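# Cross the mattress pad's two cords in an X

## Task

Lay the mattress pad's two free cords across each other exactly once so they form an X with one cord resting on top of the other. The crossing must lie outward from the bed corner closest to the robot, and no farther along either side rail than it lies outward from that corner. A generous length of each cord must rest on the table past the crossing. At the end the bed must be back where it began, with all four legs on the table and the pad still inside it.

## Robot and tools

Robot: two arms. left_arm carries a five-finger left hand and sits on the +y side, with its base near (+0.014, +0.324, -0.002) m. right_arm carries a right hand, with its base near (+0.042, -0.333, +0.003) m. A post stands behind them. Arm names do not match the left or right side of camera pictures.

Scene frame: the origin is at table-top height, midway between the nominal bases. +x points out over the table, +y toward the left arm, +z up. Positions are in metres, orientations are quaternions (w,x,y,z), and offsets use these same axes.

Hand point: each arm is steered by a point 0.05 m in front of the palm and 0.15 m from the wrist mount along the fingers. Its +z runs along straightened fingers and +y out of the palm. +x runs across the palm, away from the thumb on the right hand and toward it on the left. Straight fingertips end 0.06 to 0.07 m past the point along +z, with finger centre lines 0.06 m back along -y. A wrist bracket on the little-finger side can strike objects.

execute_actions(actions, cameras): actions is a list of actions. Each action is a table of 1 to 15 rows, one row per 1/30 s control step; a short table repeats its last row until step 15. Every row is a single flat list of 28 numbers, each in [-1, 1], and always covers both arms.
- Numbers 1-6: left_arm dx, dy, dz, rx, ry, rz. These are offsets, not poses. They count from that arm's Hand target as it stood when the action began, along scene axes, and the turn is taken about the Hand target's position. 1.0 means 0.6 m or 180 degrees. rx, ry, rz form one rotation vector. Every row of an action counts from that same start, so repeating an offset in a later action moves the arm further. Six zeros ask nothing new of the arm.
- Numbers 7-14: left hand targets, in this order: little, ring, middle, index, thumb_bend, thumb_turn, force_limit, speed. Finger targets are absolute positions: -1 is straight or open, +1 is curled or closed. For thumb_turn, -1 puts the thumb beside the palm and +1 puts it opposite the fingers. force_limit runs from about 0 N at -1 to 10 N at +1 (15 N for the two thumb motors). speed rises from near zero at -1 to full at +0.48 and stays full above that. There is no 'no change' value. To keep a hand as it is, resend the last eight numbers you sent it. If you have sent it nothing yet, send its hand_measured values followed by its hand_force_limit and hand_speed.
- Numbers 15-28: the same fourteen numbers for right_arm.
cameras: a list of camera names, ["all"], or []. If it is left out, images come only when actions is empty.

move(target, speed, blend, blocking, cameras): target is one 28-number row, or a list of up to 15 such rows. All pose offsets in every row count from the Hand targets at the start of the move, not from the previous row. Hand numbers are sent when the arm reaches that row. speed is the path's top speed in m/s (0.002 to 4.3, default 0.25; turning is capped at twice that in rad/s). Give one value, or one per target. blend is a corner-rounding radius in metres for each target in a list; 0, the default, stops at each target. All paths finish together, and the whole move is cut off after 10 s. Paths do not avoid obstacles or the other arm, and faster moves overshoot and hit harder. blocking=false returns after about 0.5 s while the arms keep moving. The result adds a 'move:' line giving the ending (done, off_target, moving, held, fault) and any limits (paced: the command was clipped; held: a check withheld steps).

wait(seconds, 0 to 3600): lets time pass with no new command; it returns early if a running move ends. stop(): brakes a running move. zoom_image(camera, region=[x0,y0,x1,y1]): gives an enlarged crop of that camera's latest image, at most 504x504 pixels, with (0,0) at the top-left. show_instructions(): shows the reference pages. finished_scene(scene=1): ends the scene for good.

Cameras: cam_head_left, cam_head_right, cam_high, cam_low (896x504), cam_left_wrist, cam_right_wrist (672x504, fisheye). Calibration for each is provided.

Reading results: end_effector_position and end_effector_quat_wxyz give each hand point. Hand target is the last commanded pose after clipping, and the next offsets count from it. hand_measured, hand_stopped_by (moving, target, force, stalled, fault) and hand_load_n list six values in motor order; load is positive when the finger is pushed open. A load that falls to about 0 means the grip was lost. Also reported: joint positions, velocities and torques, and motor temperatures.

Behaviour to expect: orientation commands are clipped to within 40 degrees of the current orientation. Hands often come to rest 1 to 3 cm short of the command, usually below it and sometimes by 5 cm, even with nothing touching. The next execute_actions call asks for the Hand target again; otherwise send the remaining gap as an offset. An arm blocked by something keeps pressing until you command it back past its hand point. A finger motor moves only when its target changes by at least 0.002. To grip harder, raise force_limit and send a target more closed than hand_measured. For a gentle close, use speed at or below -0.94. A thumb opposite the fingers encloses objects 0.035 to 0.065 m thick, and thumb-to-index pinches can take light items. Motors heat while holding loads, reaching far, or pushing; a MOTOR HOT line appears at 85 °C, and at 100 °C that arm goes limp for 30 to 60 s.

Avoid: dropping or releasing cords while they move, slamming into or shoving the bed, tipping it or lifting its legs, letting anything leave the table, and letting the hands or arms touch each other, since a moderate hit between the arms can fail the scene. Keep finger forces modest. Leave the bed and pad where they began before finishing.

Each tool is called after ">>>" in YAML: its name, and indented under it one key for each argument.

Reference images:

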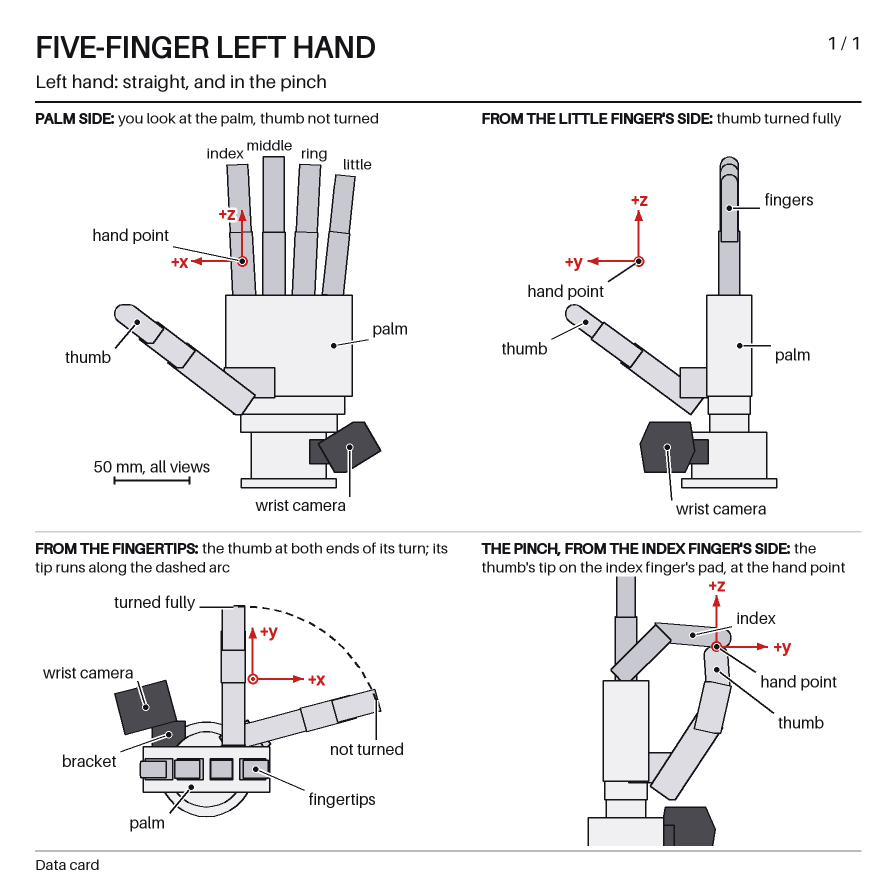

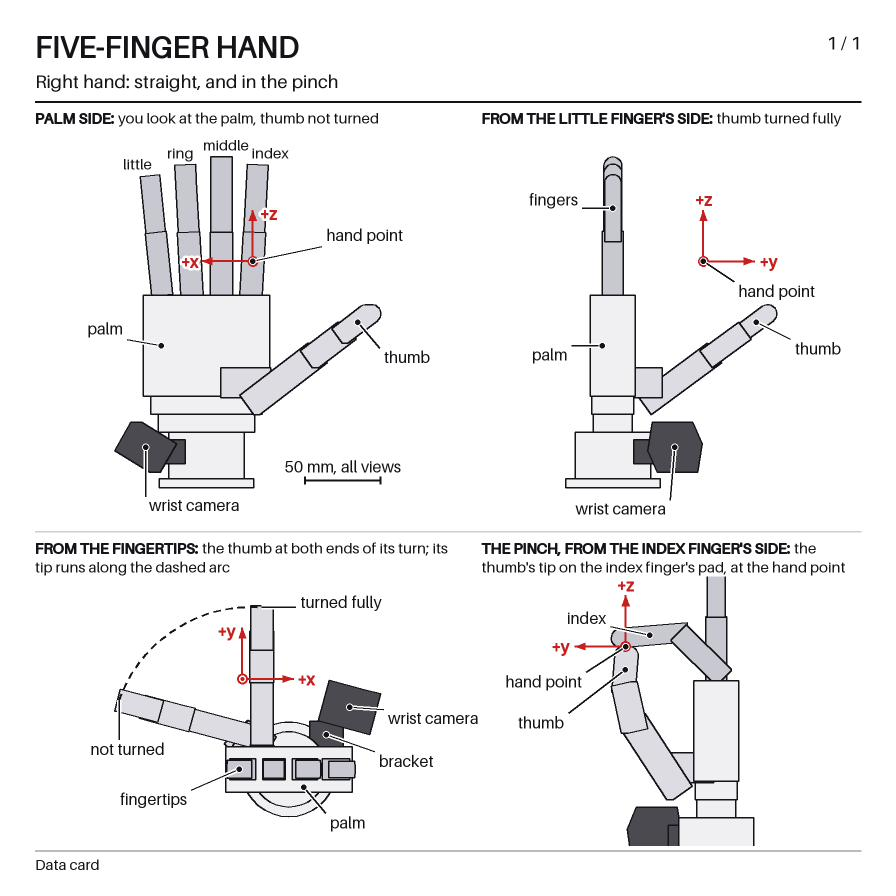

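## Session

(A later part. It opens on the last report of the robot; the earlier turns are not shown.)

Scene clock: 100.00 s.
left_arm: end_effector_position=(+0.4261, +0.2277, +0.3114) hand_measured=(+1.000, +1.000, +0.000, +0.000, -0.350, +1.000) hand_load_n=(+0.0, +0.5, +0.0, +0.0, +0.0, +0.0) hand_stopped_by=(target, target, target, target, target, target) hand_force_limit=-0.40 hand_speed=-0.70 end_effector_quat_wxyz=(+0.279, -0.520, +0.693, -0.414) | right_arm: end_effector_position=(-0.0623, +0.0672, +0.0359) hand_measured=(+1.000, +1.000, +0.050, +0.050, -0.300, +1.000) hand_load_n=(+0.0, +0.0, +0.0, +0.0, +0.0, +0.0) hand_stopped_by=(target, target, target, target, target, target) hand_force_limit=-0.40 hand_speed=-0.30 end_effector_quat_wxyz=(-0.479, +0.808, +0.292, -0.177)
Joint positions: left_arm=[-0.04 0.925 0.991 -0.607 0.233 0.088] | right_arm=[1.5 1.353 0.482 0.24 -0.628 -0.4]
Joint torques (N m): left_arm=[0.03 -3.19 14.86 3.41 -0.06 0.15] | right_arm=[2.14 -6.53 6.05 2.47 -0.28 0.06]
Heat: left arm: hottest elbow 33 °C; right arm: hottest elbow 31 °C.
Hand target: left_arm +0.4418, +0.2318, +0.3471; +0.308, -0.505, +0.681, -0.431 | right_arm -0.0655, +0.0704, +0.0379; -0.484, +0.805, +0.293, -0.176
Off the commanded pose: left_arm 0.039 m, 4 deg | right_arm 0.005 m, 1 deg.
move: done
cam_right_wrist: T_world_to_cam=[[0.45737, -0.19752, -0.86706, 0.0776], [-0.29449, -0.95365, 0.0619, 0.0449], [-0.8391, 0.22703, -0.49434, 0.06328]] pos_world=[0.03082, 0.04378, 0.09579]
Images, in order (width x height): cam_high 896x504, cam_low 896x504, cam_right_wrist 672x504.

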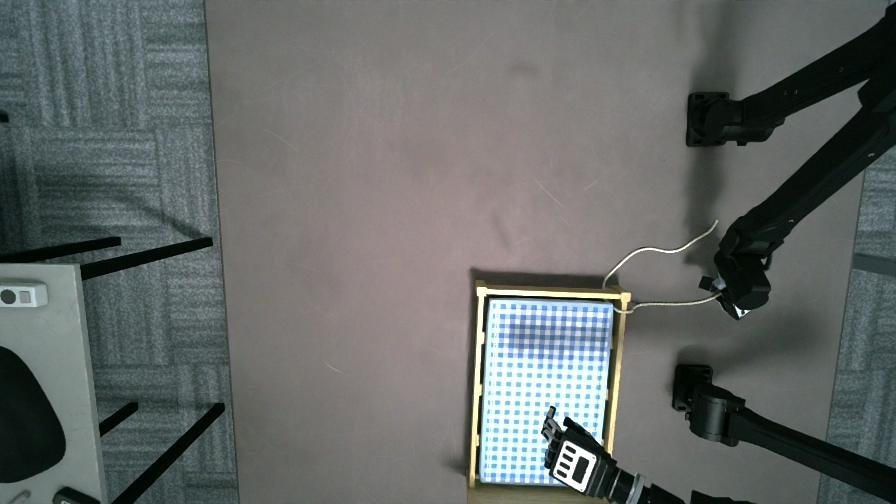

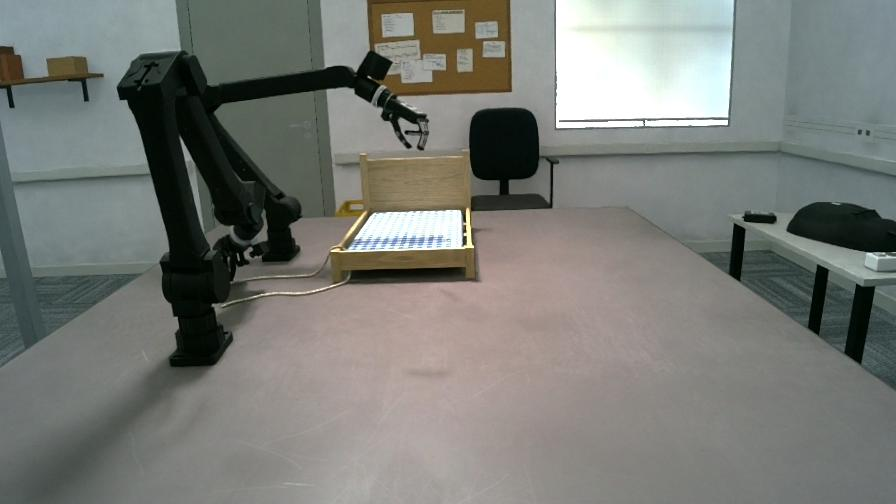

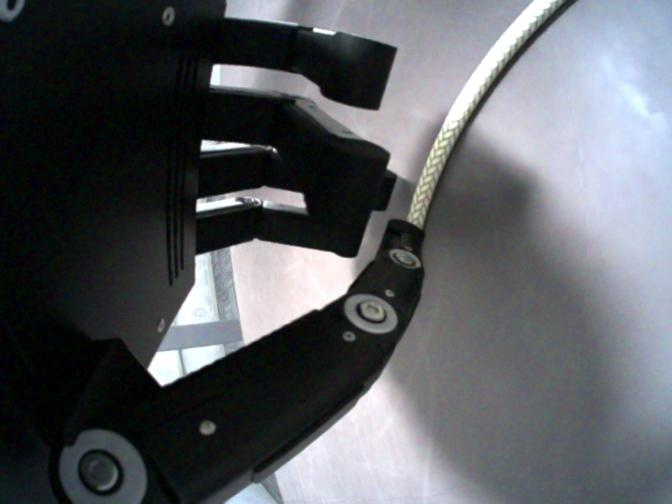

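>>> move:
  target: [0,0,0,0,0,0,1,1,0,0,-0.35,1,-0.4,-0.7,0,0,-0.025,0,0,0,1,1,0.05,0.05,-0.3,1,-0.4,-0.3]
  speed: 0.05
  cameras: ["cam_right_wrist"]

>>> zoom_image:
  camera: "cam_right_wrist"
  region: [300, 100, 550, 350]

Scene clock: 102.60 s.
left_arm: end_effector_position=(+0.4261, +0.2277, +0.3114) hand_measured=(+1.000, +1.000, +0.000, +0.000, -0.350, +1.000) hand_load_n=(+0.0, +0.5, +0.0, +0.0, +0.0, +0.0) hand_stopped_by=(target, target, target, target, target, target) hand_force_limit=-0.40 hand_speed=-0.70 end_effector_quat_wxyz=(+0.279, -0.520, +0.693, -0.414) | right_arm: end_effector_position=(-0.0623, +0.0733, +0.0300) hand_measured=(+1.000, +1.000, +0.050, +0.050, -0.300, +1.000) hand_load_n=(+0.0, +0.0, -1.0, +0.0, +0.0, +0.0) hand_stopped_by=(target, target, target, target, target, target) hand_force_limit=-0.40 hand_speed=-0.30 end_effector_quat_wxyz=(-0.489, +0.803, +0.293, -0.173)
Joint positions: left_arm=[-0.04 0.925 0.991 -0.607 0.233 0.088] | right_arm=[1.5 1.39 0.476 0.308 -0.628 -0.396]
Joint torques (N m): left_arm=[0.03 -2.9 14.86 3.34 -0.06 0.15] | right_arm=[2.2 -6.01 5.27 2.32 -0.26 0.02]
Heat: left arm: hottest elbow 33 °C; right arm: hottest elbow 31 °C.
Hand target: left_arm +0.4418, +0.2318, +0.3471; +0.308, -0.505, +0.681, -0.431 | right_arm -0.0655, +0.0705, +0.0229; -0.484, +0.805, +0.293, -0.176
Off the commanded pose: left_arm 0.039 m, 4 deg | right_arm 0.008 m, 1 deg.
move: done
cam_right_wrist: T_world_to_cam=[[0.45554, -0.17769, -0.8723, 0.07229], [-0.29612, -0.95432, 0.03976, 0.05177], [-0.83952, 0.24019, -0.48735, 0.0578]] pos_world=[0.03092, 0.04836, 0.08916]

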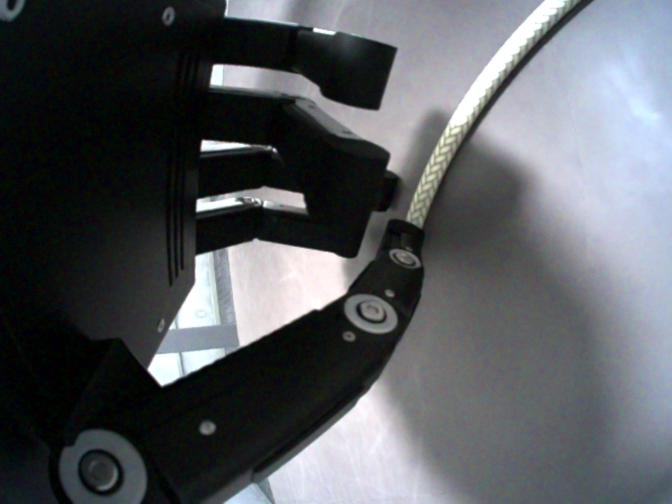

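Scaled by 2.016 from the camera's image (finer frame: 960x720).

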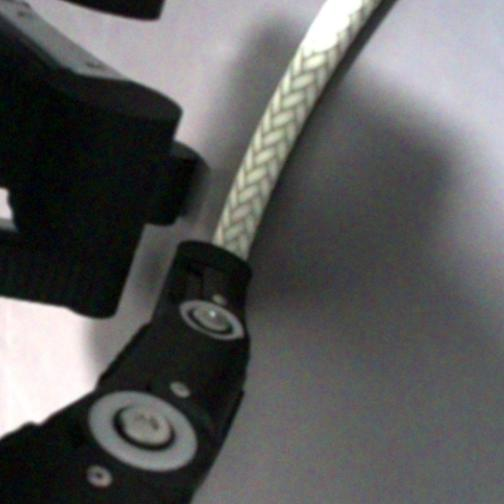

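>>> move:
  target:
    - [0,0,0,0,0,0,1,1,0,0,-0.35,1,-0.4,-0.7,0.0075,-0.01,0.035,0,0,0,1,1,0.05,0.05,-0.3,1,-0.4,-0.3]
    - [0,0,0,0,0,0,1,1,0,0,-0.35,1,-0.4,-0.7,0.0075,-0.01,0.005,0,0,0,1,1,0.05,0.05,-0.3,1,-0.4,-0.3]
  speed: 0.05
  cameras: ["cam_right_wrist"]

>>> zoom_image:
  camera: "cam_right_wrist"
  region: [300, 100, 550, 350]

Scene clock: 105.93 s.
left_arm: end_effector_position=(+0.4261, +0.2277, +0.3114) hand_measured=(+1.000, +1.000, +0.000, +0.000, -0.350, +1.000) hand_load_n=(+0.0, +0.0, +0.0, +0.0, +0.0, +0.0) hand_stopped_by=(target, target, target, target, target, target) hand_force_limit=-0.40 hand_speed=-0.70 end_effector_quat_wxyz=(+0.279, -0.520, +0.693, -0.414) | right_arm: end_effector_position=(-0.0639, +0.0637, +0.0302) hand_measured=(+1.000, +1.000, +0.050, +0.050, -0.300, +1.000) hand_load_n=(+0.0, +0.0, -1.0, +0.0, +0.0, +0.0) hand_stopped_by=(target, target, target, target, target, target) hand_force_limit=-0.40 hand_speed=-0.30 end_effector_quat_wxyz=(-0.484, +0.805, +0.293, -0.179)
Joint positions: left_arm=[-0.04 0.925 0.991 -0.607 0.233 0.088] | right_arm=[1.5 1.367 0.462 0.285 -0.637 -0.397]
Joint torques (N m): left_arm=[0.03 -3.08 14.86 3.32 -0.05 0.16] | right_arm=[1.26 -5.77 5.48 2.36 -0.42 -0.1]
Heat: left arm: hottest elbow 34 °C; right arm: hottest elbow 31 °C.
Hand target: left_arm +0.4418, +0.2318, +0.3471; +0.308, -0.505, +0.681, -0.431 | right_arm -0.0610, +0.0645, +0.0258; -0.484, +0.805, +0.293, -0.176
Off the commanded pose: left_arm 0.039 m, 4 deg | right_arm 0.005 m, 0 deg.
move: done
cam_right_wrist: T_world_to_cam=[[0.45235, -0.18677, -0.87206, 0.07189], [-0.28916, -0.95572, 0.05469, 0.04223], [-0.84366, 0.22742, -0.48633, 0.05943]] pos_world=[0.02983, 0.04027, 0.08928]

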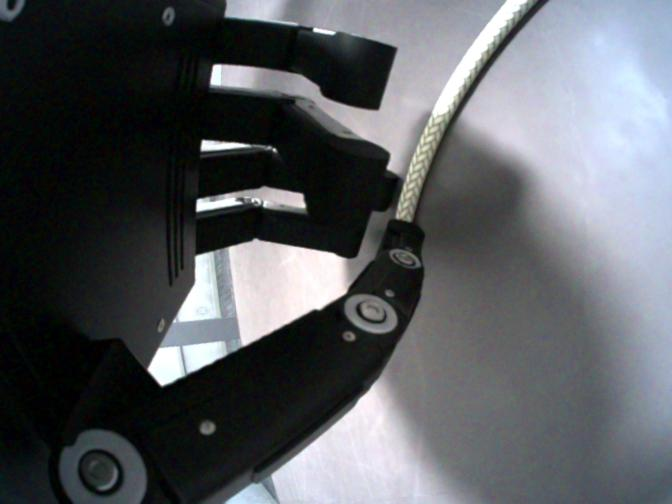

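Scaled by 2.016 from the camera's image (finer frame: 960x720).

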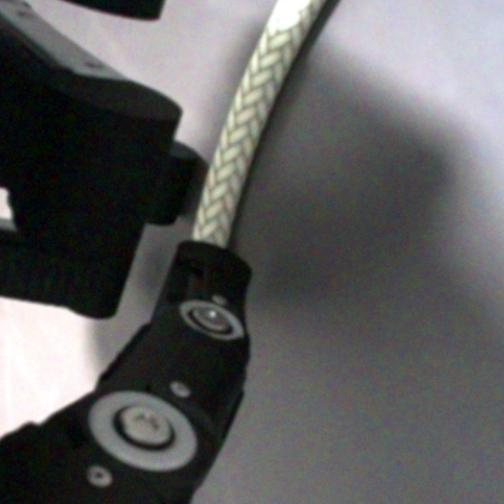

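>>> move:
  target:
    - [0,0,0,0,0,0,1,1,0,0,-0.35,1,-0.4,-0.7,0,0,-0.008,0,0,0,1,1,0.13,0.13,-0.3,1,-0.4,-0.7]
    - [0,0,0,0,0,0,1,1,0,0,-0.35,1,-0.4,-0.7,0,0,-0.016,0,0,0,1,1,0.13,0.13,-0.3,1,-0.4,-0.7]
  speed: 0.03
  cameras: ["cam_right_wrist"]

>>> zoom_image:
  camera: "cam_right_wrist"
  region: [300, 100, 550, 350]

Scene clock: 108.43 s.
left_arm: end_effector_position=(+0.4261, +0.2277, +0.3114) hand_measured=(+1.000, +1.000, +0.000, +0.000, -0.350, +1.000) hand_load_n=(+0.5, +0.0, +0.0, +0.0, +0.0, +0.0) hand_stopped_by=(target, target, target, target, target, target) hand_force_limit=-0.40 hand_speed=-0.70 end_effector_quat_wxyz=(+0.279, -0.520, +0.693, -0.414) | right_arm: end_effector_position=(-0.0643, +0.0682, +0.0277) hand_measured=(+1.000, +1.000, +0.130, +0.130, -0.300, +1.000) hand_load_n=(+0.0, +0.0, -2.5, +0.0, +0.0, +0.0) hand_stopped_by=(target, target, target, target, target, target) hand_force_limit=-0.40 hand_speed=-0.70 end_effector_quat_wxyz=(-0.492, +0.799, +0.296, -0.177)
Joint positions: left_arm=[-0.04 0.925 0.991 -0.607 0.233 0.088] | right_arm=[1.5 1.39 0.458 0.333 -0.641 -0.397]
Joint velocities: left_arm=[-0.024 -0.005 0.002 -0.002 -0.154 -0.007] | right_arm=[within noise]
Joint torques (N m): left_arm=[0.09 -3.08 14.9 3.33 -0.06 0.16] | right_arm=[1.2 -5.36 4.98 2.04 -0.26 -0.09]
Heat: left arm: hottest elbow 34 °C; right arm: hottest elbow 30 °C.
Hand target: left_arm +0.4418, +0.2318, +0.3471; +0.308, -0.505, +0.681, -0.431 | right_arm -0.0610, +0.0646, +0.0164; -0.485, +0.805, +0.293, -0.176
Off the commanded pose: left_arm 0.039 m, 4 deg | right_arm 0.012 m, 1 deg.
move: off_target (right_arm)
cam_right_wrist: T_world_to_cam=[[0.45162, -0.16664, -0.87651, 0.06937], [-0.28615, -0.95756, 0.03461, 0.04728], [-0.84508, 0.23518, -0.48014, 0.05601]] pos_world=[0.02954, 0.04366, 0.08606]

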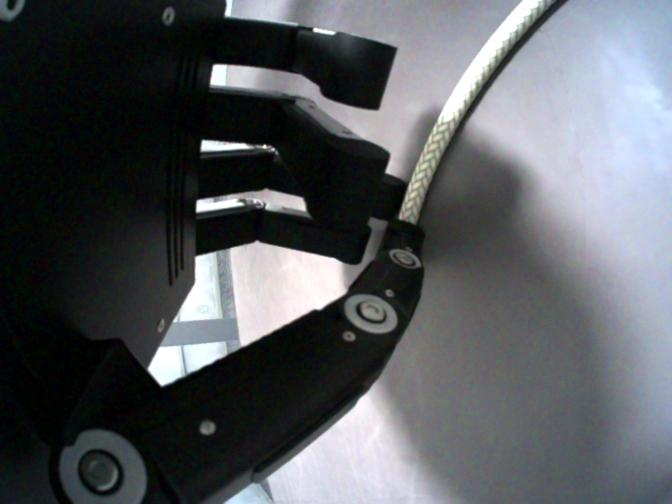

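Scaled by 2.016 from the camera's image (finer frame: 960x720).

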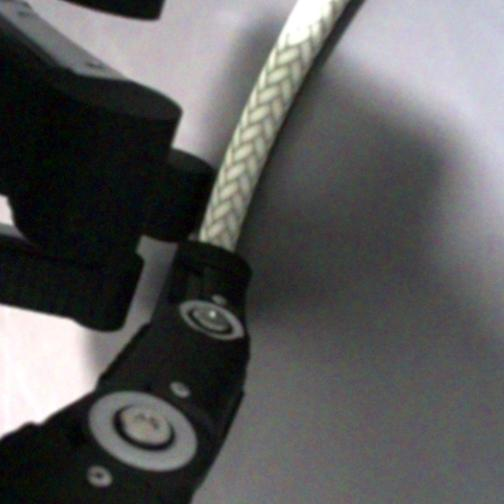

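>>> move:
  target: [0,0,0,0,0,0,1,1,0,0,-0.35,1,-0.4,-0.7,0.004,-0.014,0.008,0,0,0,1,1,0.13,0.13,-0.3,1,-0.4,-0.7]
  speed: 0.03
  cameras: ["cam_right_wrist"]

>>> zoom_image:
  camera: "cam_right_wrist"
  region: [300, 100, 550, 350]

Scene clock: 109.73 s.
left_arm: end_effector_position=(+0.4261, +0.2277, +0.3114) hand_measured=(+1.000, +1.000, +0.000, +0.000, -0.350, +1.000) hand_load_n=(+0.0, +0.0, +0.0, +0.0, +0.0, +0.0) hand_stopped_by=(target, target, target, target, target, target) hand_force_limit=-0.40 hand_speed=-0.70 end_effector_quat_wxyz=(+0.279, -0.520, +0.693, -0.414) | right_arm: end_effector_position=(-0.0623, +0.0634, +0.0283) hand_measured=(+1.000, +1.000, +0.130, +0.130, -0.300, +1.000) hand_load_n=(+0.0, +0.0, +0.5, +0.0, +0.0, +0.0) hand_stopped_by=(target, target, target, target, target, target) hand_force_limit=-0.40 hand_speed=-0.70 end_effector_quat_wxyz=(-0.494, +0.799, +0.296, -0.176)
Joint positions: left_arm=[-0.04 0.925 0.991 -0.607 0.233 0.088] | right_arm=[1.494 1.374 0.444 0.333 -0.643 -0.4]
Joint torques (N m): left_arm=[0.03 -3.02 14.84 3.38 -0.07 0.17] | right_arm=[1.03 -6.59 4.79 1.03 -0.45 -0.11]
Heat: left arm: hottest elbow 34 °C; right arm: hottest elbow 30 °C.
Hand target: left_arm +0.4418, +0.2318, +0.3471; +0.308, -0.505, +0.681, -0.431 | right_arm -0.0586, +0.0561, +0.0211; -0.484, +0.805, +0.293, -0.176
Off the commanded pose: left_arm 0.039 m, 4 deg | right_arm 0.011 m, 1 deg.
move: off_target (right_arm)
cam_right_wrist: T_world_to_cam=[[0.45179, -0.16487, -0.87675, 0.06811], [-0.28856, -0.95695, 0.03126, 0.04316], [-0.84417, 0.23887, -0.47992, 0.05894]] pos_world=[0.03143, 0.03846, 0.08666]

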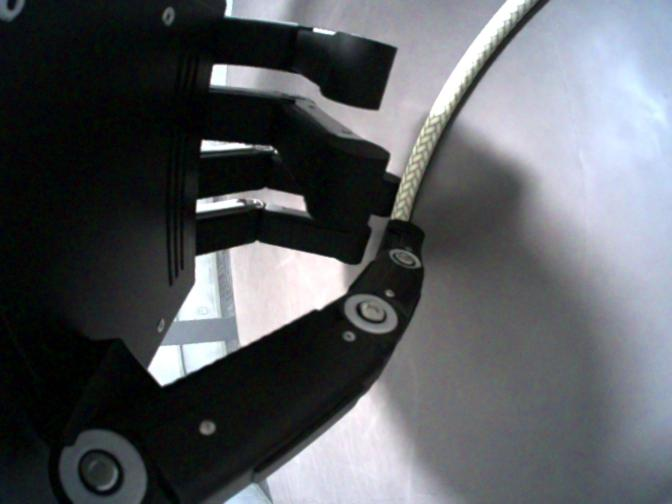

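Scaled by 2.016 from the camera's image (finer frame: 960x720).

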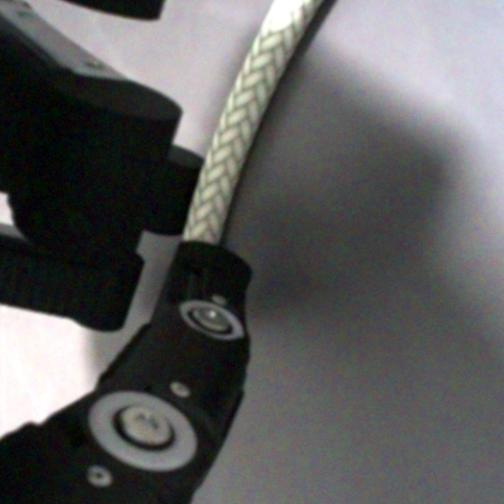

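>>> move:
  target: [0,0,0,0,0,0,1,1,0,0,-0.35,1,-0.4,-0.7,0,0,-0.015,0,0,0,1,1,0.45,0.45,-0.3,1,-0.4,-0.85]
  speed: 0.02
  cameras: ["cam_right_wrist"]

>>> zoom_image:
  camera: "cam_right_wrist"
  region: [300, 100, 550, 350]

Scene clock: 111.13 s.
left_arm: end_effector_position=(+0.4261, +0.2277, +0.3114) hand_measured=(+1.000, +1.000, +0.000, +0.000, -0.350, +1.000) hand_load_n=(+0.0, +0.0, +0.0, +0.0, +0.0, +0.0) hand_stopped_by=(target, target, target, target, target, target) hand_force_limit=-0.40 hand_speed=-0.70 end_effector_quat_wxyz=(+0.279, -0.520, +0.693, -0.414) | right_arm: end_effector_position=(-0.0627, +0.0608, +0.0252) hand_measured=(+1.000, +1.000, +0.252, +0.364, -0.300, +1.000) hand_load_n=(+0.0, +0.0, +4.0, +3.0, +2.0, +1.0) hand_stopped_by=(target, target, force, force, target, target) hand_force_limit=-0.40 hand_speed=-0.85 end_effector_quat_wxyz=(-0.494, +0.798, +0.296, -0.178)
Joint positions: left_arm=[-0.04 0.925 0.991 -0.607 0.233 0.088] | right_arm=[1.493 1.381 0.435 0.348 -0.648 -0.4]
Joint torques (N m): left_arm=[0.03 -3.14 14.87 3.36 -0.06 0.16] | right_arm=[1.08 -4.95 4.77 1.99 -0.24 -0.11]
Motor temperatures (°C): left_arm=[30 25 35 22 24 23] | right_arm=[28 29 30 23 26 23]
Heat: left arm: hottest elbow 35 °C; right arm: hottest elbow 30 °C.
Hand target: left_arm +0.4418, +0.2318, +0.3471; +0.308, -0.505, +0.681, -0.431 | right_arm -0.0586, +0.0561, +0.0121; -0.484, +0.805, +0.293, -0.176
Off the commanded pose: left_arm 0.039 m, 4 deg | right_arm 0.015 m, 1 deg.
move: off_target (right_arm)
cam_right_wrist: T_world_to_cam=[[0.45008, -0.16317, -0.87795, 0.06504], [-0.28546, -0.95787, 0.03169, 0.041], [-0.84613, 0.23636, -0.47769, 0.05768]] pos_world=[0.03124, 0.03626, 0.08336]

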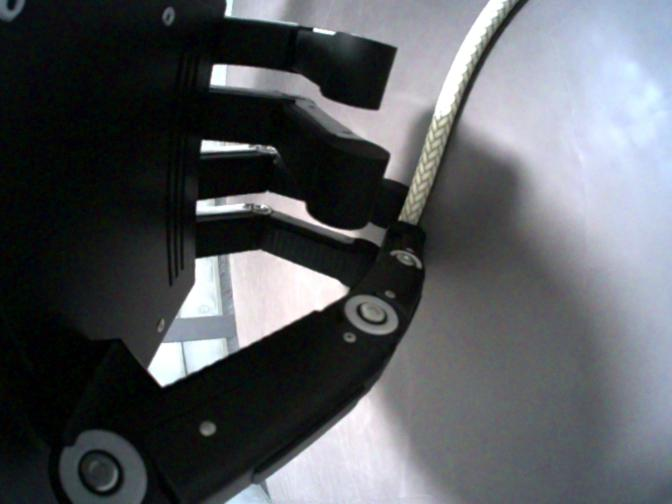

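Scaled by 2.016 from the camera's image (finer frame: 960x720).

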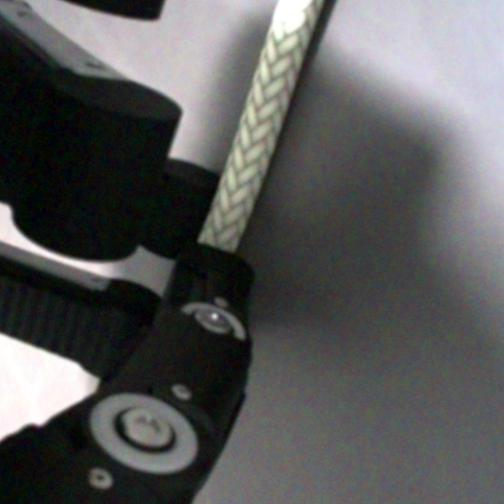

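>>> move:
  target: [0,0,0,0,0,0,1,1,0,0,-0.35,1,-0.4,-0.7,0,0,0.1,0,0,0,1,1,0.45,0.45,-0.3,1,-0.4,-0.85]
  speed: 0.04
  cameras: ["cam_right_wrist","cam_high","cam_low"]

>>> zoom_image:
  camera: "cam_high"
  region: [560, 130, 780, 350]

>>> zoom_image:
  camera: "cam_low"
  region: [160, 200, 360, 340]

Scene clock: 113.67 s.
left_arm: end_effector_position=(+0.4261, +0.2277, +0.3114) hand_measured=(+1.000, +1.000, +0.000, +0.000, -0.350, +1.000) hand_load_n=(+0.0, +0.0, +0.0, +0.0, +0.0, +0.0) hand_stopped_by=(target, target, target, target, target, target) hand_force_limit=-0.40 hand_speed=-0.70 end_effector_quat_wxyz=(+0.279, -0.520, +0.693, -0.414) | right_arm: end_effector_position=(-0.0633, +0.0407, +0.0579) hand_measured=(+1.000, +1.000, +0.252, +0.364, -0.300, +1.000) hand_load_n=(+0.0, +0.0, +4.0, +2.0, +3.5, +1.0) hand_stopped_by=(target, target, force, force, target, target) hand_force_limit=-0.40 hand_speed=-0.85 end_effector_quat_wxyz=(-0.471, +0.811, +0.291, -0.186)
Joint positions: left_arm=[-0.04 0.925 0.991 -0.607 0.233 0.088] | right_arm=[1.493 1.216 0.457 0.103 -0.648 -0.402]
Joint torques (N m): left_arm=[0.15 -3.02 14.87 3.38 -0.06 0.16] | right_arm=[0.97 -6.12 9.17 1.22 -0.3 -0.1]
Heat: left arm: hottest elbow 35 °C; right arm: hottest elbow 30 °C.
Hand target: left_arm +0.4418, +0.2318, +0.3471; +0.308, -0.505, +0.681, -0.431 | right_arm -0.0586, +0.0561, +0.0721; -0.484, +0.805, +0.293, -0.176
Off the commanded pose: left_arm 0.039 m, 4 deg | right_arm 0.021 m, 2 deg.
move: off_target (right_arm)
cam_right_wrist: T_world_to_cam=[[0.44932, -0.2126, -0.8677, 0.09208], [-0.28534, -0.95455, 0.08612, 0.01725], [-0.84658, 0.20889, -0.48957, 0.07925]] pos_world=[0.03064, 0.01949, 0.11721]
Images, in order (width x height): cam_high 896x504, cam_low 896x504, cam_right_wrist 672x504.

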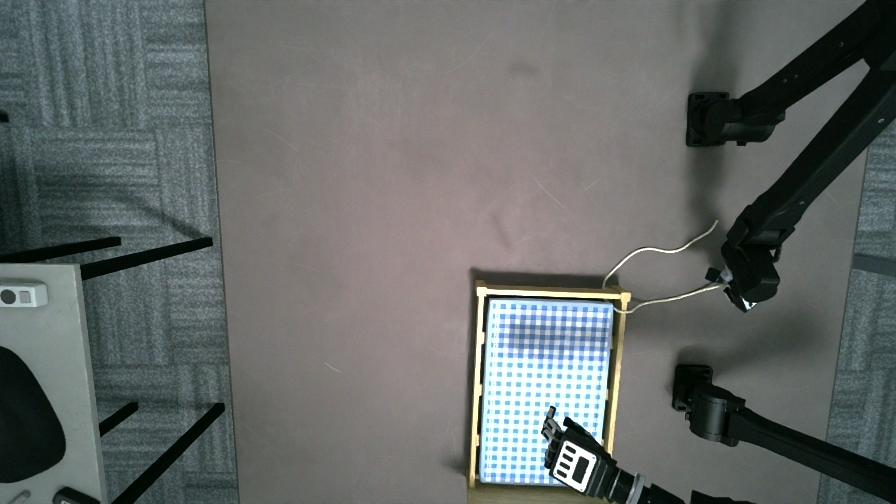

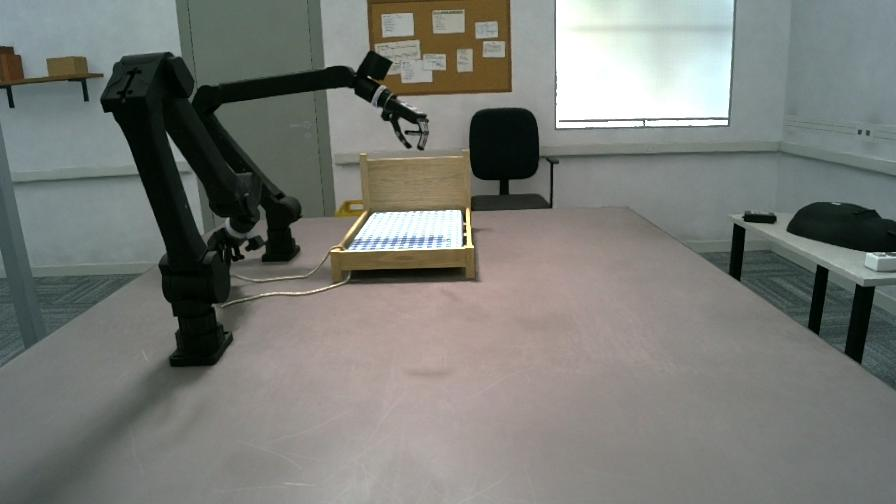

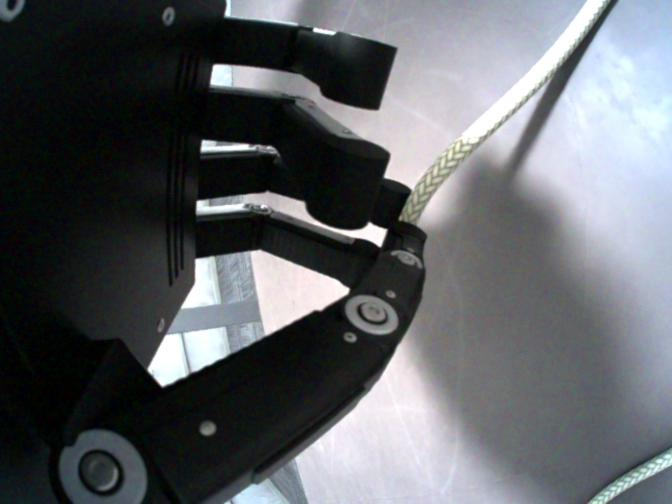

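Scaled by 2.291 from the camera's image (finer frame: 1280x720).

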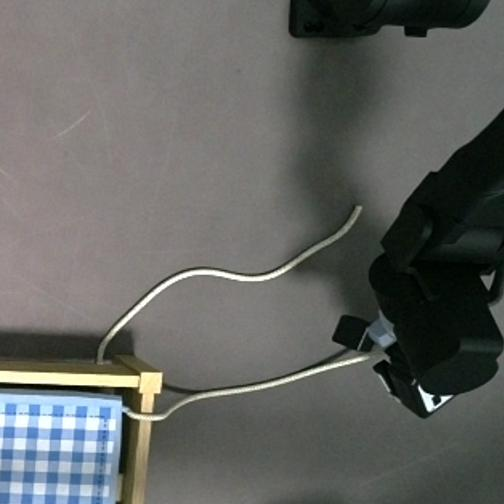

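Scaled by 2.520 from the camera's image (finer frame: 1280x720).

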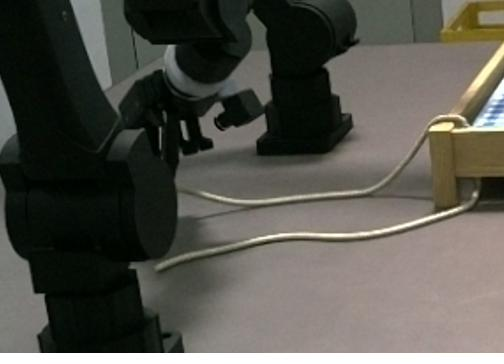

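>>> move:
  target:
    - [0,0,0,0,0,0,1,1,0,0,-0.35,1,-0.4,-0.7,0,-0.027,0.113,0,0,0,1,1,0.45,0.45,-0.3,1,-0.4,-0.85]
    - [0,0,0,0,0,0,1,1,0,0,-0.35,1,-0.4,-0.7,0.029,-0.147,0.13,-0.023,-0.02,0,1,1,0.45,0.45,-0.3,1,-0.4,-0.85]
  speed: 0.08
  blend: 0.02
  cameras: ["cam_right_wrist","cam_high","cam_low","cam_head_right"]

>>> zoom_image:
  camera: "cam_low"
  region: [160, 200, 360, 340]

Scene clock: 121.47 s.
left_arm: end_effector_position=(+0.4261, +0.2277, +0.3114) hand_measured=(+1.000, +1.000, +0.000, +0.000, -0.350, +1.000) hand_load_n=(+0.5, +0.0, +0.0, +0.0, +0.5, +0.0) hand_stopped_by=(target, target, target, target, target, target) hand_force_limit=-0.40 hand_speed=-0.70 end_effector_quat_wxyz=(+0.279, -0.520, +0.693, -0.414) | right_arm: end_effector_position=(-0.0451, -0.0374, +0.1408) hand_measured=(+1.000, +1.000, +0.252, +0.364, -0.300, +1.000) hand_load_n=(+0.0, +0.5, +4.0, +1.5, +3.5, +1.0) hand_stopped_by=(target, target, force, force, target, target) hand_force_limit=-0.40 hand_speed=-0.85 end_effector_quat_wxyz=(-0.439, +0.830, +0.301, -0.168)
Joint positions: left_arm=[-0.04 0.925 0.991 -0.607 0.233 0.088] | right_arm=[1.442 0.773 0.519 -0.517 -0.643 -0.508]
Joint torques (N m): left_arm=[-0.21 -3.02 14.84 3.34 -0.06 0.16] | right_arm=[0.97 -2.55 9.96 1.11 -0.41 -0.09]
Heat: left arm: hottest elbow 36 °C; right arm: hottest elbow 31 °C.
Hand target: left_arm +0.4418, +0.2318, +0.3471; +0.308, -0.505, +0.681, -0.431 | right_arm -0.0413, -0.0322, +0.1501; -0.446, +0.827, +0.302, -0.162
Off the commanded pose: left_arm 0.039 m, 4 deg | right_arm 0.011 m, 1 deg.
move: off_target (right_arm)
cam_right_wrist: T_world_to_cam=[[0.50359, -0.25939, -0.82408, 0.13379], [-0.29157, -0.94893, 0.12052, -0.06423], [-0.81326, 0.17958, -0.5535, 0.16108]] pos_world=[0.0449, -0.05518, 0.20715]
Images, in order (width x height): cam_head_right 896x504, cam_high 896x504, cam_low 896x504, cam_right_wrist 672x504.

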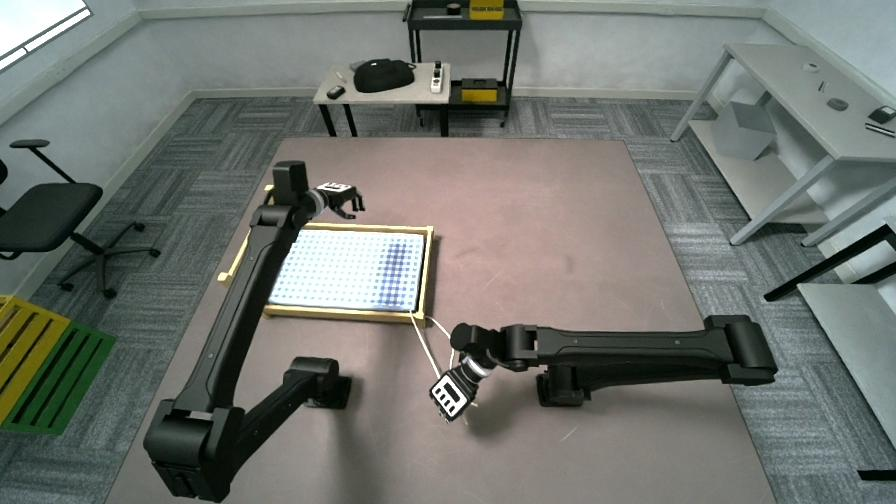

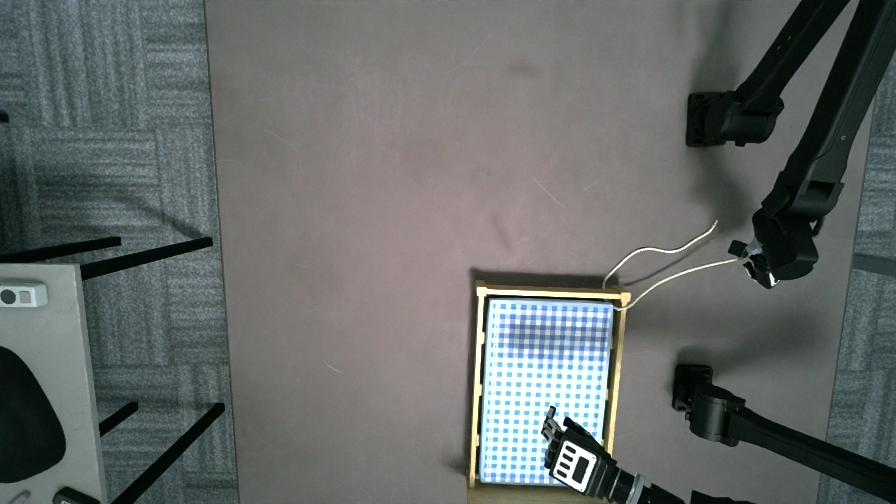

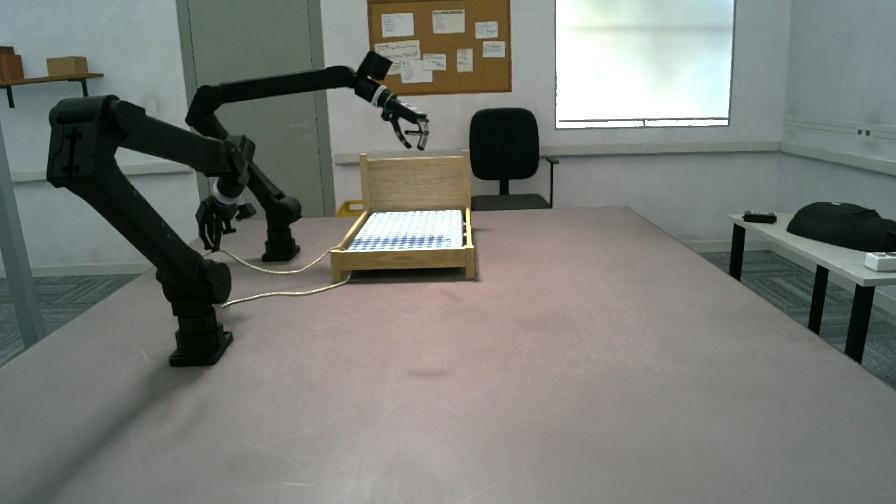

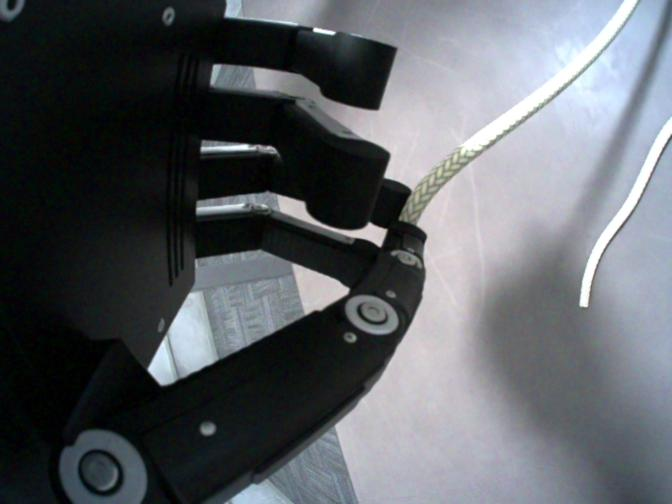

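Scaled by 2.520 from the camera's image (finer frame: 1280x720).

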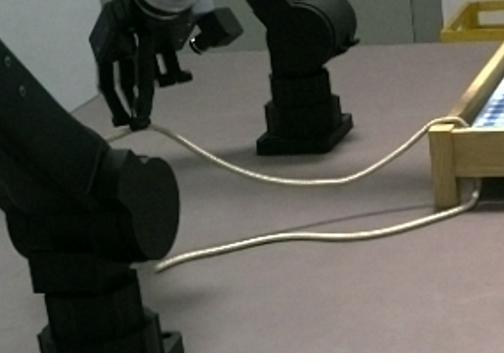

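>>> move:
  target:
    - [0,0,0,0,0,0,1,1,0,0,-0.35,1,-0.4,-0.7,0.1,-0.125,0.02,-0.035,-0.03,0.014,1,1,0.45,0.45,-0.3,1,-0.4,-0.85]
    - [0,0,0,0,0,0,1,1,0,0,-0.35,1,-0.4,-0.7,0.192,-0.191,0.02,-0.0703,-0.059,0.028,1,1,0.45,0.45,-0.3,1,-0.4,-0.85]
  speed: 0.08
  blend: 0.03
  cameras: ["cam_right_wrist","cam_high","cam_low","cam_head_right"]

>>> zoom_image:
  camera: "cam_low"
  region: [160, 200, 360, 340]

>>> zoom_image:
  camera: "cam_head_right"
  region: [360, 270, 560, 450]

Scene clock: 125.90 s.
left_arm: end_effector_position=(+0.4261, +0.2277, +0.3114) hand_measured=(+1.000, +1.000, +0.000, +0.000, -0.350, +1.000) hand_load_n=(+0.0, +0.0, +0.0, +0.0, +0.0, +0.0) hand_stopped_by=(target, target, target, target, target, target) hand_force_limit=-0.40 hand_speed=-0.70 end_effector_quat_wxyz=(+0.279, -0.520, +0.693, -0.414) | right_arm: end_effector_position=(+0.0662, -0.1547, +0.1479) hand_measured=(+1.000, +1.000, +0.252, +0.364, -0.300, +1.000) hand_load_n=(+0.0, +0.0, +4.0, +1.5, +3.5, +1.0) hand_stopped_by=(target, target, force, force, target, target) hand_force_limit=-0.40 hand_speed=-0.85 end_effector_quat_wxyz=(-0.307, +0.871, +0.354, -0.148)
Joint positions: left_arm=[-0.04 0.925 0.991 -0.607 0.233 0.088] | right_arm=[0.921 0.769 0.671 -1.371 -0.689 -1.35]
Joint torques (N m): left_arm=[0.03 -3.02 14.89 3.33 -0.07 0.17] | right_arm=[0.97 -1.03 10.88 0.06 -0.69 -0.11]
Heat: left arm: hottest elbow 36 °C; right arm: hottest elbow 31 °C.
Hand target: left_arm +0.4418, +0.2318, +0.3471; +0.308, -0.505, +0.681, -0.431 | right_arm +0.0739, -0.1468, +0.1621; -0.315, +0.869, +0.358, -0.136
Off the commanded pose: left_arm 0.039 m, 4 deg | right_arm 0.018 m, 2 deg.
move: off_target (right_arm)
cam_right_wrist: T_world_to_cam=[[0.66271, -0.37367, -0.64899, -0.00098], [-0.24145, -0.92695, 0.28716, -0.16848], [-0.70888, -0.0336, -0.70453, 0.25898]] pos_world=[0.14355, -0.14784, 0.2302]
Images, in order (width x height): cam_head_right 896x504, cam_high 896x504, cam_low 896x504, cam_right_wrist 672x504.

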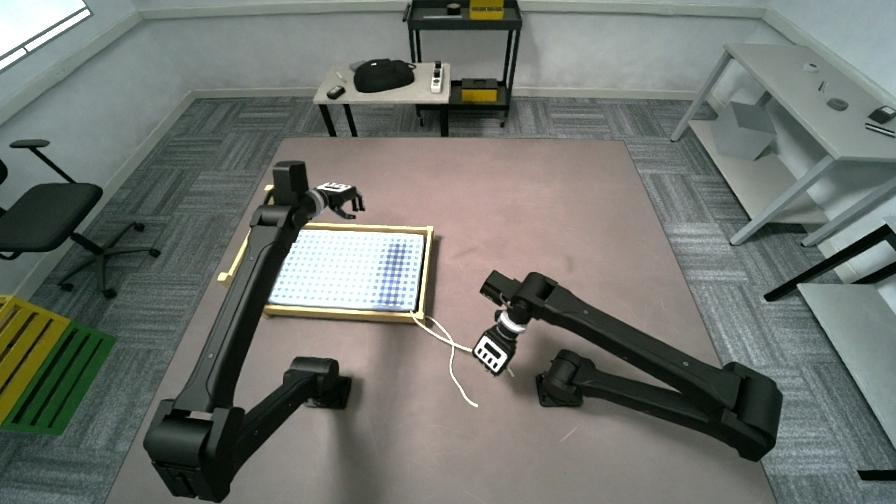

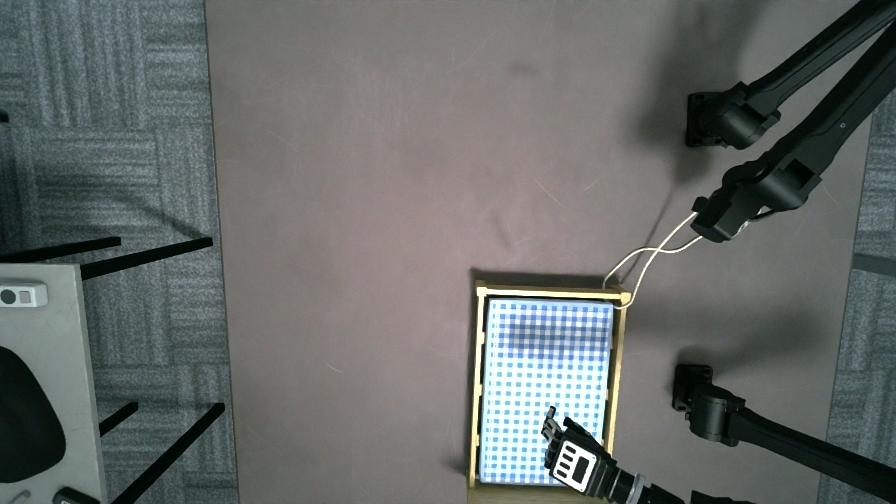

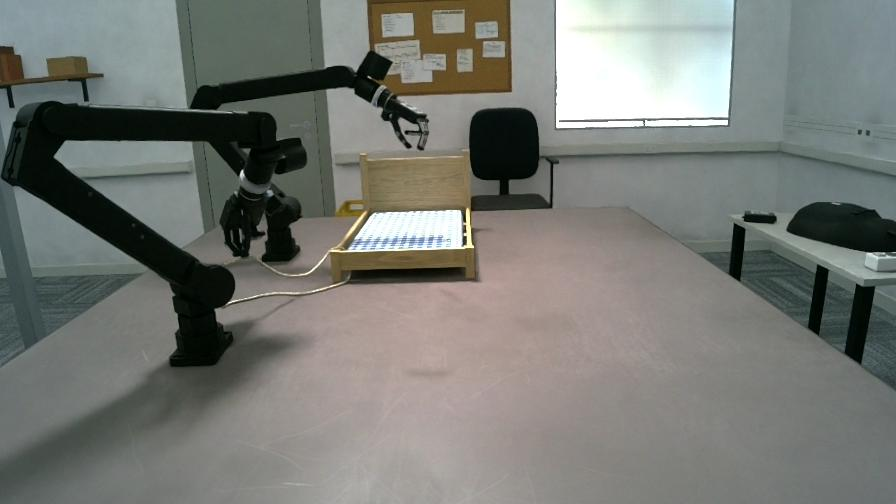

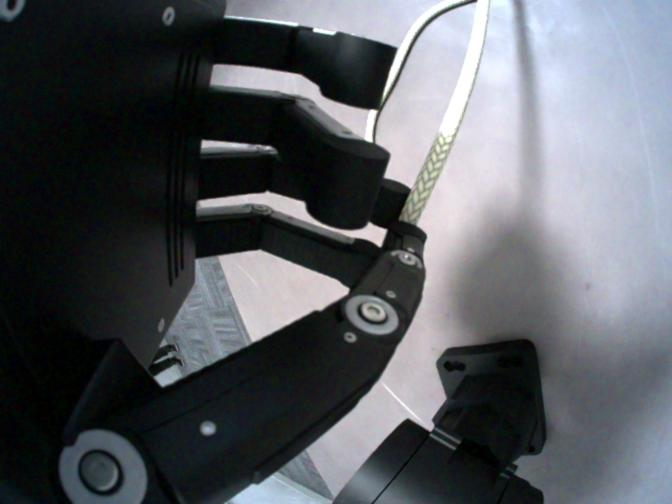

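Scaled by 2.520 from the camera's image (finer frame: 1280x720).

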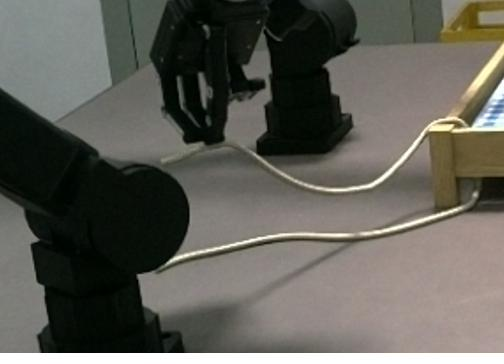

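Scaled by 2.520 from the camera's image (finer frame: 1280x720).

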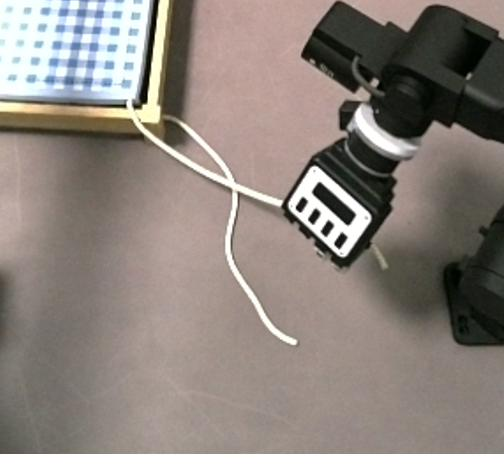

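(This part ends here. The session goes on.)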